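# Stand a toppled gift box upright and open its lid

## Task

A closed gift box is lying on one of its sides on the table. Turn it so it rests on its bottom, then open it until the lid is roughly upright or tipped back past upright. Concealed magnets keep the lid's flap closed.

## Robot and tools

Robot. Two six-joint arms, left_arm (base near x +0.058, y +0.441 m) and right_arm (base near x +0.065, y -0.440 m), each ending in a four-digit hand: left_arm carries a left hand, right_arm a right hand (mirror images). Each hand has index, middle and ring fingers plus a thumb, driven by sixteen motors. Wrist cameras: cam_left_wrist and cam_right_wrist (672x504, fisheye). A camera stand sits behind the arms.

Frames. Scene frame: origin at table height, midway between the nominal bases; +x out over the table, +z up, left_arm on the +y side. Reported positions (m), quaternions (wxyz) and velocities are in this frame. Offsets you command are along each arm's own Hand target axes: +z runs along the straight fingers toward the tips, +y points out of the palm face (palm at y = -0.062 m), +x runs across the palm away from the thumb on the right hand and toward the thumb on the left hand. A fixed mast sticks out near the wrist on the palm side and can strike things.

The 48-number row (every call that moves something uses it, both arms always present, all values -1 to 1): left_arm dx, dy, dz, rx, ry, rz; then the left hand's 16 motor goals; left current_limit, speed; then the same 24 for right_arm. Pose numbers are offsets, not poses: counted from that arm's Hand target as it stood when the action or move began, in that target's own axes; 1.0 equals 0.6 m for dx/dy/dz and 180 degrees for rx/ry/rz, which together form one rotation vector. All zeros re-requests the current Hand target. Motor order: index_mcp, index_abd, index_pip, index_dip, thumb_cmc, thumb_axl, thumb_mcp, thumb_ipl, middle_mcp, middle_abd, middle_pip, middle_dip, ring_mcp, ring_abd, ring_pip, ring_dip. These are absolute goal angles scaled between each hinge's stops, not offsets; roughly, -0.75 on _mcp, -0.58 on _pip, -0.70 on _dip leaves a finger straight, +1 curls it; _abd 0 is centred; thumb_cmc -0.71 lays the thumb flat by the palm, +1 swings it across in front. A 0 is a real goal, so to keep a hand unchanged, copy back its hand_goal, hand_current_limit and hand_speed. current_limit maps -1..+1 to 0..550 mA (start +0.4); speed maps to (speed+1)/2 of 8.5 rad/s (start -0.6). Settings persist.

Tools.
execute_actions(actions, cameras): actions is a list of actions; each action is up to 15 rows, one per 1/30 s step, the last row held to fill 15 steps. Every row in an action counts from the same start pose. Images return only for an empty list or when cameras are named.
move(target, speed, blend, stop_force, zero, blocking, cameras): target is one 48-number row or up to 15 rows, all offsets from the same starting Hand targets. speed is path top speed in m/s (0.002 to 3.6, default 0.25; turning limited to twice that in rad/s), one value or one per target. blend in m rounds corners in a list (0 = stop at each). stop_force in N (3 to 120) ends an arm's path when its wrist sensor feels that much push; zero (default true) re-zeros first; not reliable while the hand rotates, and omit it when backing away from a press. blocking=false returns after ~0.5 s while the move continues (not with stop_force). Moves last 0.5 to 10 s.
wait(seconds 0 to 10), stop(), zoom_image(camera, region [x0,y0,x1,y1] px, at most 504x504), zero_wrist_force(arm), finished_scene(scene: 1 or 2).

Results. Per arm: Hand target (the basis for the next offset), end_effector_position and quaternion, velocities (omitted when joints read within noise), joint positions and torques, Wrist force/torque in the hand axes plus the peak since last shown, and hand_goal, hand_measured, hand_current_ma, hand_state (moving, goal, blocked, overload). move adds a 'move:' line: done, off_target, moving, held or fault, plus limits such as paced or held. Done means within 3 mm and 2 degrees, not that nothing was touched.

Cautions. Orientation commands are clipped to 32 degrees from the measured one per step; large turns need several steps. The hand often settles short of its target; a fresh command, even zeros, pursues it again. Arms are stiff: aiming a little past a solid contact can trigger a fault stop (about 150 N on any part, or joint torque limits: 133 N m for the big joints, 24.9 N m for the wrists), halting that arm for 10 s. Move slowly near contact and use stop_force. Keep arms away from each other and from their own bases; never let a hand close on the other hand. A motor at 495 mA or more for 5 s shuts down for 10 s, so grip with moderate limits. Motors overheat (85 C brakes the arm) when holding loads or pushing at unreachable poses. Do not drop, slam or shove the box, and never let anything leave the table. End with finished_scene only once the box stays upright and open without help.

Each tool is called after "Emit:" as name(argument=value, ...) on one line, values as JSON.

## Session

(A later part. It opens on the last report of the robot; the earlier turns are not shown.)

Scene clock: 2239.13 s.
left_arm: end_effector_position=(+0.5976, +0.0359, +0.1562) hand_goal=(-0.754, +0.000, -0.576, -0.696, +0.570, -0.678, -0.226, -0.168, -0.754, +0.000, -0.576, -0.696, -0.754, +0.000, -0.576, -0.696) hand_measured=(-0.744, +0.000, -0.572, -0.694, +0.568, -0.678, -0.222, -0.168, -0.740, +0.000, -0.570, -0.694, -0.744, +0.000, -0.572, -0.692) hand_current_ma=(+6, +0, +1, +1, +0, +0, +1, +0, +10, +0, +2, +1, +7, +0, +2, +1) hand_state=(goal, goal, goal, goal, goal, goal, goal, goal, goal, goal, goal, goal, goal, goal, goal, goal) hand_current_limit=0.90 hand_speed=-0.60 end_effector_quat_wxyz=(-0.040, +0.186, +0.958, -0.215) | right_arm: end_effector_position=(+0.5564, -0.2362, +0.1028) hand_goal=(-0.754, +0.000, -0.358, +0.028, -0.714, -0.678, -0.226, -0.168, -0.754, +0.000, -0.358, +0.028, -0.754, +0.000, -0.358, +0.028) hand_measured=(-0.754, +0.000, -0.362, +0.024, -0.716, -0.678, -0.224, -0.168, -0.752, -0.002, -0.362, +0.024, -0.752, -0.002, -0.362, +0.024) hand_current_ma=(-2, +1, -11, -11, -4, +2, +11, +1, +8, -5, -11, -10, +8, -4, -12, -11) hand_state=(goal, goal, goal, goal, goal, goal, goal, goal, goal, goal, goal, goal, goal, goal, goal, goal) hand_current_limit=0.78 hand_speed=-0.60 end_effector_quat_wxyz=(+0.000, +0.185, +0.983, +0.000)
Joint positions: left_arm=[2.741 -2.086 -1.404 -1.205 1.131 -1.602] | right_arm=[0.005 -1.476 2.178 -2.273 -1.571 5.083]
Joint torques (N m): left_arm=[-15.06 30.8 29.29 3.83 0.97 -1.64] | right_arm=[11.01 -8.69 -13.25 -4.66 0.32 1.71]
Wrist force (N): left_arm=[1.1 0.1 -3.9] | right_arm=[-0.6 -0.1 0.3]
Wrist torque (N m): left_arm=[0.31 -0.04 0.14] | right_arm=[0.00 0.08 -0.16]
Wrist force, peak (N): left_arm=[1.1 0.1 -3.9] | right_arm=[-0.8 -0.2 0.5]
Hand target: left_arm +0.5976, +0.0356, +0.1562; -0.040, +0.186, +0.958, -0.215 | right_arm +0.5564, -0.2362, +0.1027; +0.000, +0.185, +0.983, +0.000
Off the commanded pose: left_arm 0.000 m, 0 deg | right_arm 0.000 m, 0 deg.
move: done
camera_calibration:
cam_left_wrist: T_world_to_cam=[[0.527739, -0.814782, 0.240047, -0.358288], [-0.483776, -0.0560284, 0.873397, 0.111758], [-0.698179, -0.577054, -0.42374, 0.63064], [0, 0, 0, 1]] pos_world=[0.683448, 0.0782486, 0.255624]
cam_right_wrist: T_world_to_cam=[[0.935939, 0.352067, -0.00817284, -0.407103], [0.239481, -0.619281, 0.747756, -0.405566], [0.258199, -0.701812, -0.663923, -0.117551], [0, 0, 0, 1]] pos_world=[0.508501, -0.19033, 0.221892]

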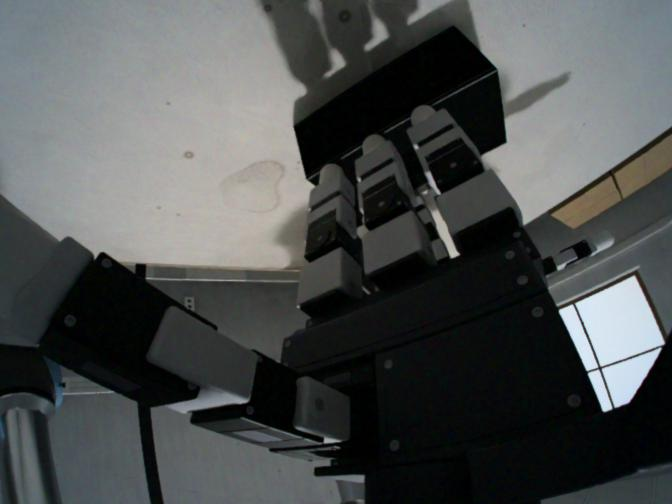

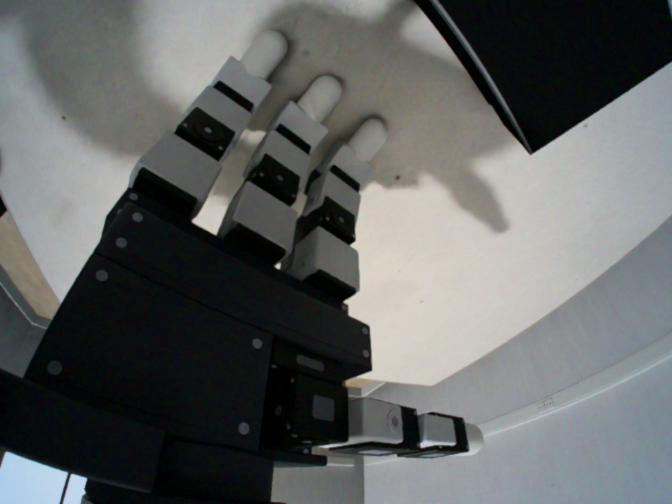

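Emit:
move(target=[[0,0.034,-0.02,0,0,0,-0.754,0,-0.576,-0.696,0.571,-0.678,-0.226,-0.168,-0.754,0,-0.576,-0.696,-0.754,0,-0.576,-0.696,0.9,-0.6,0,0,0,0,0,0,-0.754,0,-0.358,0.029,-0.714,-0.678,-0.226,-0.168,-0.754,0,-0.358,0.029,-0.754,0,-0.358,0.029,0.78,-0.6],[0,0.04,0.007,0,0,0,-0.754,0,-0.576,-0.696,0.571,-0.678,-0.226,-0.168,-0.754,0,-0.576,-0.696,-0.754,0,-0.576,-0.696,0.9,-0.6,0,0.05,0,0,0,0,-0.754,0,-0.358,0.029,-0.714,-0.678,-0.226,-0.168,-0.754,0,-0.358,0.029,-0.754,0,-0.358,0.029,0.78,-0.6]], speed=0.05)

Emit:
move(target=[0,0,0,0,0,0,-0.754,0,-0.576,-0.696,0.571,-0.678,-0.226,-0.168,-0.754,0,-0.576,-0.696,-0.754,0,-0.576,-0.696,0.9,-0.6,0,0.12,0,0,0,0,-0.754,0,-0.358,0.029,-0.714,-0.678,-0.226,-0.168,-0.754,0,-0.358,0.029,-0.754,0,-0.358,0.029,0.78,-0.6], speed=0.015, stop_force=20, cameras=["all"])

Emit:
zoom_image(camera="cam_left_wrist", region=[280, 20, 540, 220])

Scene clock: 2256.23 s.
left_arm: end_effector_position=(+0.6051, +0.0541, +0.1423) hand_goal=(-0.754, +0.000, -0.576, -0.696, +0.570, -0.678, -0.226, -0.168, -0.754, +0.000, -0.576, -0.696, -0.754, +0.000, -0.576, -0.696) hand_measured=(-0.746, +0.000, -0.574, -0.694, +0.568, -0.678, -0.222, -0.168, -0.746, -0.002, -0.574, -0.694, -0.744, +0.000, -0.572, -0.694) hand_current_ma=(+4, +0, +1, +1, +0, +0, +1, +0, +5, +0, +1, +0, +6, +0, +2, +1) hand_state=(goal, goal, goal, goal, goal, goal, goal, goal, goal, goal, goal, goal, goal, goal, goal, goal) hand_current_limit=0.90 hand_speed=-0.60 end_effector_quat_wxyz=(-0.040, +0.186, +0.958, -0.215) | right_arm: end_effector_position=(+0.5672, -0.2084, +0.1027) hand_goal=(-0.754, +0.000, -0.358, +0.028, -0.714, -0.678, -0.226, -0.168, -0.754, +0.000, -0.358, +0.028, -0.754, +0.000, -0.358, +0.028) hand_measured=(-0.754, +0.000, -0.362, +0.024, -0.716, -0.678, -0.224, -0.168, -0.752, -0.002, -0.362, +0.024, -0.752, -0.002, -0.362, +0.024) hand_current_ma=(-2, +1, -11, -11, -4, +2, +11, +1, +8, -5, -10, -10, +8, -4, -12, -11) hand_state=(goal, goal, goal, goal, goal, goal, goal, goal, goal, goal, goal, goal, goal, goal, goal, goal) hand_current_limit=0.78 hand_speed=-0.60 end_effector_quat_wxyz=(+0.000, +0.185, +0.983, +0.000)
Joint positions: left_arm=[2.77 -2.087 -1.436 -1.186 1.131 -1.57] | right_arm=[0.067 -1.434 2.129 -2.267 -1.571 5.144]
Joint torques (N m): left_arm=[-14.09 35.21 16.89 4.26 -2.04 -1.8] | right_arm=[11.97 -11.02 -24.71 -0.12 -1.77 1.64]
Wrist force (N): left_arm=[0.9 0.2 0.0] | right_arm=[-0.7 -0.1 0.5]
Wrist torque (N m): left_arm=[0.04 -0.04 0.13] | right_arm=[-0.04 0.10 -0.17]
Wrist force, peak (N): left_arm=[1.5 0.1 -5.0] | right_arm=[-0.8 0.3 0.6]
Hand target: left_arm +0.6051, +0.0541, +0.1421; -0.040, +0.186, +0.958, -0.215 | right_arm +0.5673, -0.2082, +0.1027; +0.000, +0.185, +0.983, +0.000
Off the commanded pose: left_arm 0.000 m, 0 deg | right_arm 0.000 m, 0 deg.
move: done

Scene clock: 2261.43 s.
left_arm: end_effector_position=(+0.6051, +0.0541, +0.1421) hand_goal=(-0.754, +0.000, -0.576, -0.696, +0.570, -0.678, -0.226, -0.168, -0.754, +0.000, -0.576, -0.696, -0.754, +0.000, -0.576, -0.696) hand_measured=(-0.730, -0.002, -0.566, -0.694, +0.568, -0.678, -0.222, -0.168, -0.726, -0.002, -0.564, -0.694, -0.726, -0.002, -0.562, -0.692) hand_current_ma=(+27, +0, +7, +1, +0, +0, +1, +0, +34, +0, +7, +0, +33, +0, +11, +1) hand_state=(blocked, goal, goal, goal, goal, goal, goal, goal, blocked, goal, goal, goal, blocked, goal, goal, goal) hand_current_limit=0.90 hand_speed=-0.60 end_effector_quat_wxyz=(-0.040, +0.186, +0.958, -0.215) | right_arm: end_effector_position=(+0.5886, -0.1537, +0.1027) hand_goal=(-0.754, +0.000, -0.358, +0.028, -0.714, -0.678, -0.226, -0.168, -0.754, +0.000, -0.358, +0.028, -0.754, +0.000, -0.358, +0.028) hand_measured=(-0.798, -0.002, -0.352, +0.060, -0.716, -0.678, -0.224, -0.168, -0.798, -0.004, -0.352, +0.064, -0.796, -0.004, -0.352, +0.064) hand_current_ma=(-195, -8, +23, +129, -4, +2, +11, +1, -188, -11, +21, +143, -184, -9, +20, +140) hand_state=(blocked, goal, goal, blocked, goal, goal, goal, goal, blocked, goal, goal, blocked, blocked, goal, goal, blocked) hand_current_limit=0.78 hand_speed=-0.60 end_effector_quat_wxyz=(+0.000, +0.185, +0.983, +0.000)
Joint positions: left_arm=[2.77 -2.088 -1.436 -1.185 1.131 -1.57] | right_arm=[0.175 -1.346 2.02 -2.245 -1.571 5.253]
Joint torques (N m): left_arm=[-14.23 34.55 16.94 1.03 -2.56 -1.62] | right_arm=[-9.42 -39.94 -10.84 -4.91 3.94 -0.73]
Wrist force (N): left_arm=[1.8 4.2 -11.8] | right_arm=[-0.9 -10.7 -10.7]
Wrist torque (N m): left_arm=[0.59 -0.27 0.10] | right_arm=[1.09 0.30 -0.26]
Wrist force, peak (N): left_arm=[1.8 4.6 -12.7] | right_arm=[-1.1 -20.4 -20.1]
Hand target: left_arm +0.6051, +0.0541, +0.1421; -0.040, +0.186, +0.958, -0.215 | right_arm +0.5886, -0.1537, +0.1027; +0.000, +0.185, +0.983, +0.000 (not the last commanded pose)
Off the commanded pose: left_arm 0.000 m, 0 deg | right_arm 0.013 m, 0 deg.
move: contact (right_arm)
camera_calibration:
cam_left_wrist: T_world_to_cam=[[0.527761, -0.814792, 0.239965, -0.343974], [-0.483793, -0.056145, 0.87338, 0.128701], [-0.69815, -0.577029, -0.423822, 0.640332], [0, 0, 0, 1]] pos_world=[0.690848, 0.0964484, 0.241523]
cam_right_wrist: T_world_to_cam=[[0.935962, 0.352007, -0.00810514, -0.466226], [0.239375, -0.619262, 0.747806, -0.362114], [0.258214, -0.701859, -0.663867, -0.0679652], [0, 0, 0, 1]] pos_world=[0.540601, -0.10783, 0.221892]

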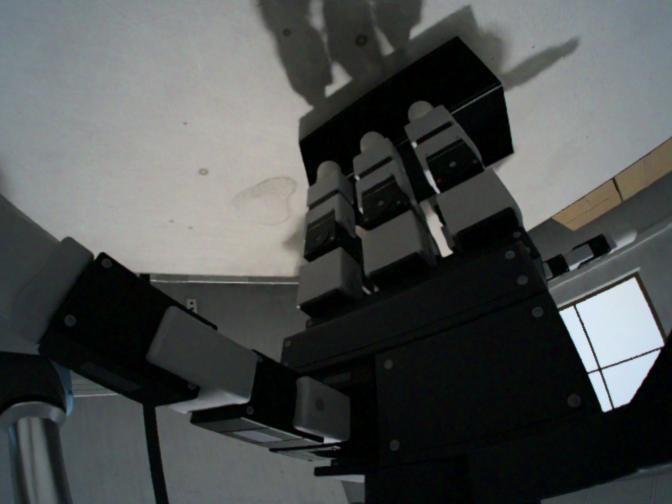

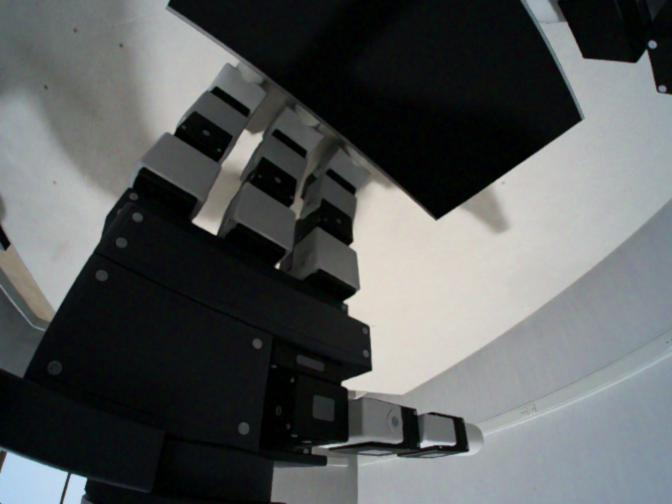

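Scaled by 1.938 from the camera's 672x504 image, which has a finer 960x720 frame.

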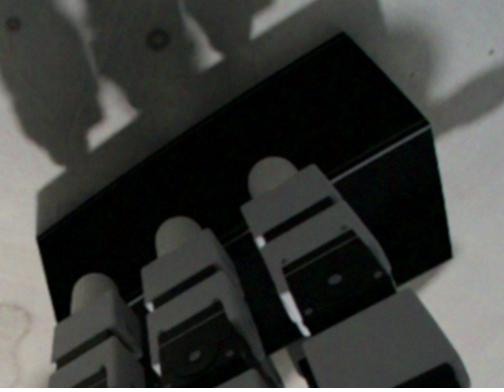

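Emit:
execute_actions(actions=[])

Scene clock: 2306.20 s.
left_arm: end_effector_position=(+0.6051, +0.0541, +0.1421) hand_goal=(-0.754, +0.000, -0.576, -0.696, +0.570, -0.678, -0.226, -0.168, -0.754, +0.000, -0.576, -0.696, -0.754, +0.000, -0.576, -0.696) hand_measured=(-0.730, -0.002, -0.566, -0.694, +0.568, -0.678, -0.222, -0.168, -0.726, -0.002, -0.564, -0.694, -0.726, -0.002, -0.562, -0.692) hand_current_ma=(+27, +0, +7, +1, +0, +0, +1, +0, +34, +0, +7, +0, +33, +0, +11, +1) hand_state=(blocked, goal, goal, goal, goal, goal, goal, goal, blocked, goal, goal, goal, blocked, goal, goal, goal) hand_current_limit=0.90 hand_speed=-0.60 end_effector_quat_wxyz=(-0.040, +0.186, +0.958, -0.215) | right_arm: end_effector_position=(+0.5886, -0.1537, +0.1027) hand_goal=(-0.754, +0.000, -0.358, +0.028, -0.714, -0.678, -0.226, -0.168, -0.754, +0.000, -0.358, +0.028, -0.754, +0.000, -0.358, +0.028) hand_measured=(-0.798, -0.002, -0.352, +0.060, -0.716, -0.678, -0.224, -0.168, -0.798, -0.004, -0.352, +0.064, -0.796, -0.004, -0.352, +0.064) hand_current_ma=(-195, -8, +23, +129, -4, +2, +11, +1, -188, -11, +21, +143, -184, -9, +20, +140) hand_state=(blocked, goal, goal, blocked, goal, goal, goal, goal, blocked, goal, goal, blocked, blocked, goal, goal, blocked) hand_current_limit=0.78 hand_speed=-0.60 end_effector_quat_wxyz=(+0.000, +0.185, +0.983, +0.000)
Joint positions: left_arm=[2.77 -2.088 -1.436 -1.185 1.131 -1.57] | right_arm=[0.175 -1.346 2.02 -2.245 -1.571 5.253]
Joint velocities: within noise
Joint torques (N m): left_arm=[-15.04 35.08 17.2 -0.01 -3.42 -1.55] | right_arm=[-10.16 -39.52 -11.45 -4.77 4.02 -0.8]
Motor temperatures (°C): left_arm=[32 33 31 39 33 35] | right_arm=[28 37 29 32 33 35]
Wrist force (N): left_arm=[1.7 4.5 -12.1] | right_arm=[-0.9 -10.8 -10.6]
Wrist torque (N m): left_arm=[0.67 -0.25 0.09] | right_arm=[1.06 0.29 -0.26]
Wrist force, peak (N): left_arm=[1.6 4.5 -12.2] | right_arm=[-0.8 -11.3 -10.8]
Hand target: left_arm +0.6051, +0.0541, +0.1421; -0.040, +0.186, +0.958, -0.215 | right_arm +0.5886, -0.1537, +0.1027; +0.000, +0.185, +0.983, +0.000 (not the last commanded pose)
Off the commanded pose: left_arm 0.000 m, 0 deg | right_arm 0.013 m, 0 deg.
camera_calibration:
cam_left_wrist: T_world_to_cam=[[0.527761, -0.814792, 0.239965, -0.343974], [-0.483793, -0.056145, 0.87338, 0.128701], [-0.69815, -0.577029, -0.423822, 0.640332], [0, 0, 0, 1]] pos_world=[0.690848, 0.0964484, 0.241523]
cam_right_wrist: T_world_to_cam=[[0.935962, 0.352007, -0.00810514, -0.466226], [0.239375, -0.619262, 0.747806, -0.362114], [0.258214, -0.701859, -0.663867, -0.0679652], [0, 0, 0, 1]] pos_world=[0.540601, -0.10783, 0.221892]

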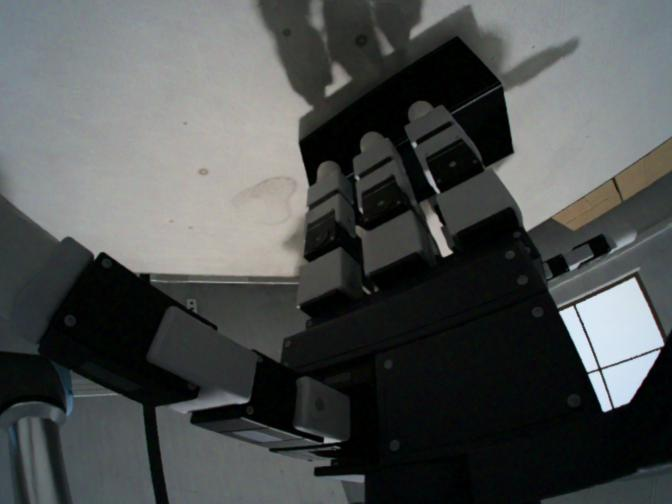

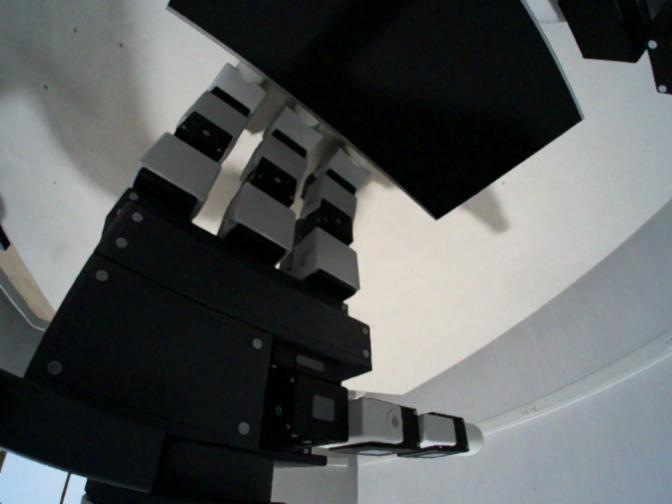

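Emit:
move(target=[[0,0,0,0,0,0,-0.754,0,-0.576,-0.696,0.571,-0.678,-0.226,-0.168,-0.754,0,-0.576,-0.696,-0.754,0,-0.576,-0.696,0.9,-0.6, 0,-0.02,-0.0105,0,0,0,-0.754,0,-0.358,0.029,-0.714,-0.678,-0.226,-0.168,-0.754,0,-0.358,0.029,-0.754,0,-0.358,0.029,0.78,-0.6]], speed=0.05)

Emit:
move(target=[[0,0,0,0,0,0,-0.754,0,-0.576,-0.696,0.571,-0.678,-0.226,-0.168,-0.754,0,-0.576,-0.696,-0.754,0,-0.576,-0.696,0.9,-0.6, 0,0.06,0,0,0,0,-0.754,0,-0.358,0.029,-0.714,-0.678,-0.226,-0.168,-0.754,0,-0.358,0.029,-0.754,0,-0.358,0.029,0.78,-0.6]], speed=0.02, stop_force=10, cameras=["cam_right_wrist"])

Scene clock: 2316.07 s.
left_arm: end_effector_position=(+0.6050, +0.0541, +0.1421) hand_goal=(-0.754, +0.000, -0.576, -0.696, +0.570, -0.678, -0.226, -0.168, -0.754, +0.000, -0.576, -0.696, -0.754, +0.000, -0.576, -0.696) hand_measured=(-0.736, -0.002, -0.568, -0.694, +0.568, -0.678, -0.222, -0.168, -0.734, -0.002, -0.566, -0.694, -0.732, -0.002, -0.562, -0.692) hand_current_ma=(+16, +0, +5, +1, +0, +0, +1, +0, +21, +0, +5, +0, +22, +0, +9, +1) hand_state=(goal, goal, goal, goal, goal, goal, goal, goal, blocked, goal, goal, goal, blocked, goal, goal, goal) hand_current_limit=0.90 hand_speed=-0.60 end_effector_quat_wxyz=(-0.040, +0.186, +0.958, -0.215) | right_arm: end_effector_position=(+0.5843, -0.1647, +0.1089) hand_goal=(-0.754, +0.000, -0.358, +0.028, -0.714, -0.678, -0.226, -0.168, -0.754, +0.000, -0.358, +0.028, -0.754, +0.000, -0.358, +0.028) hand_measured=(-0.756, -0.002, -0.360, +0.028, -0.716, -0.678, -0.224, -0.168, -0.756, -0.004, -0.360, +0.028, -0.756, -0.002, -0.360, +0.028) hand_current_ma=(-7, -7, -8, +2, -4, +2, +11, +1, -6, -9, -8, +2, -6, -7, -8, +2) hand_state=(goal, goal, goal, goal, goal, goal, goal, goal, goal, goal, goal, goal, goal, goal, goal, goal) hand_current_limit=0.78 hand_speed=-0.60 end_effector_quat_wxyz=(+0.000, +0.185, +0.983, +0.000)
Joint positions: left_arm=[2.77 -2.088 -1.436 -1.185 1.13 -1.57] | right_arm=[0.154 -1.374 2.036 -2.232 -1.571 5.232]
Joint torques (N m): left_arm=[-14.57 35.12 17.84 1.71 0.06 -1.44] | right_arm=[-14.01 -44.85 -12.7 -0.3 -1.19 -0.49]
Wrist force (N): left_arm=[0.9 0.8 0.3] | right_arm=[-0.8 0.2 1.1]
Wrist torque (N m): left_arm=[-0.05 -0.02 0.11] | right_arm=[-0.05 0.06 -0.02]
Wrist force, peak (N): left_arm=[1.6 4.5 -12.1] | right_arm=[-0.9 -11.2 -11.0]
Hand target: left_arm +0.6051, +0.0541, +0.1421; -0.040, +0.186, +0.958, -0.215 | right_arm +0.5842, -0.1649, +0.1090; +0.000, +0.185, +0.983, +0.000
Off the commanded pose: left_arm 0.000 m, 0 deg | right_arm 0.000 m, 0 deg.
move: done

Scene clock: 2317.70 s.
left_arm: end_effector_position=(+0.6051, +0.0541, +0.1421) hand_goal=(-0.754, +0.000, -0.576, -0.696, +0.570, -0.678, -0.226, -0.168, -0.754, +0.000, -0.576, -0.696, -0.754, +0.000, -0.576, -0.696) hand_measured=(-0.736, -0.002, -0.568, -0.694, +0.568, -0.678, -0.222, -0.168, -0.732, -0.002, -0.566, -0.694, -0.732, -0.002, -0.562, -0.692) hand_current_ma=(+17, +0, +5, +1, +0, +0, +1, +0, +23, +0, +5, +0, +23, +0, +9, +1) hand_state=(goal, goal, goal, goal, goal, goal, goal, goal, blocked, goal, goal, goal, blocked, goal, goal, goal) hand_current_limit=0.90 hand_speed=-0.60 end_effector_quat_wxyz=(-0.040, +0.186, +0.958, -0.215) | right_arm: end_effector_position=(+0.5870, -0.1579, +0.1091) hand_goal=(-0.754, +0.000, -0.358, +0.028, -0.714, -0.678, -0.226, -0.168, -0.754, +0.000, -0.358, +0.028, -0.754, +0.000, -0.358, +0.028) hand_measured=(-0.772, -0.004, -0.356, +0.036, -0.716, -0.678, -0.224, -0.168, -0.770, -0.004, -0.356, +0.038, -0.770, -0.004, -0.356, +0.038) hand_current_ma=(-67, -9, +5, +30, -3, +2, +11, +1, -66, -11, +5, +37, -66, -10, +5, +37) hand_state=(goal, goal, goal, goal, goal, goal, goal, goal, goal, goal, goal, goal, goal, goal, goal, goal) hand_current_limit=0.78 hand_speed=-0.60 end_effector_quat_wxyz=(+0.000, +0.185, +0.983, +0.000)
Joint positions: left_arm=[2.77 -2.088 -1.436 -1.185 1.131 -1.57] | right_arm=[0.167 -1.363 2.021 -2.229 -1.571 5.245]
Joint torques (N m): left_arm=[-14.55 37.63 21.56 3.84 -2.92 -1.31] | right_arm=[-11.88 -42.94 -13.4 -4.88 3.04 -0.81]
Wrist force (N): left_arm=[1.5 3.5 -6.9] | right_arm=[-0.7 -2.9 -1.0]
Wrist torque (N m): left_arm=[0.33 -0.17 0.09] | right_arm=[0.17 0.08 -0.07]
Wrist force, peak (N): left_arm=[1.4 3.6 -6.9] | right_arm=[-0.5 -10.5 -10.0]
Hand target: left_arm +0.6051, +0.0541, +0.1421; -0.040, +0.186, +0.958, -0.215 | right_arm +0.5870, -0.1579, +0.1091; +0.000, +0.185, +0.983, +0.000 (not the last commanded pose)
Off the commanded pose: left_arm 0.000 m, 0 deg | right_arm 0.028 m, 0 deg.
move: contact (right_arm)
camera_calibration:
cam_right_wrist: T_world_to_cam=[[0.93597, 0.351988, -0.00799568, -0.463266], [0.239262, -0.619234, 0.747866, -0.368931], [0.258289, -0.701893, -0.663802, -0.0663065], [0, 0, 0, 1]] pos_world=[0.539001, -0.11193, 0.228192]
Images, in order (width x height): cam_right_wrist 672x504.

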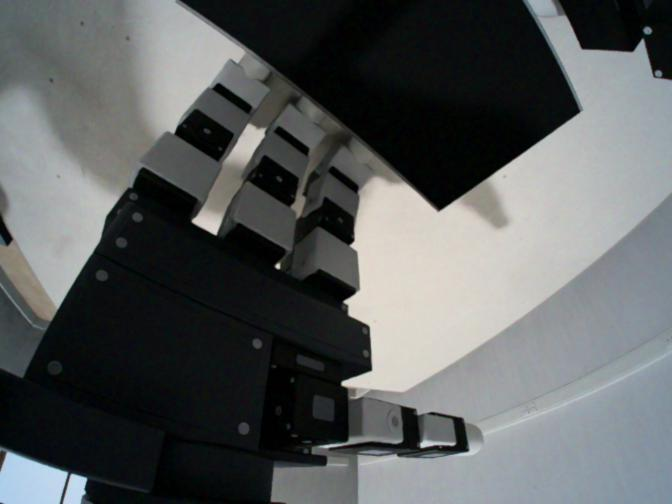

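Emit:
zoom_image(camera="cam_right_wrist", region=[160, 20, 440, 230])

Scaled by 1.800 from the camera's 672x504 image, which has a finer 960x720 frame.

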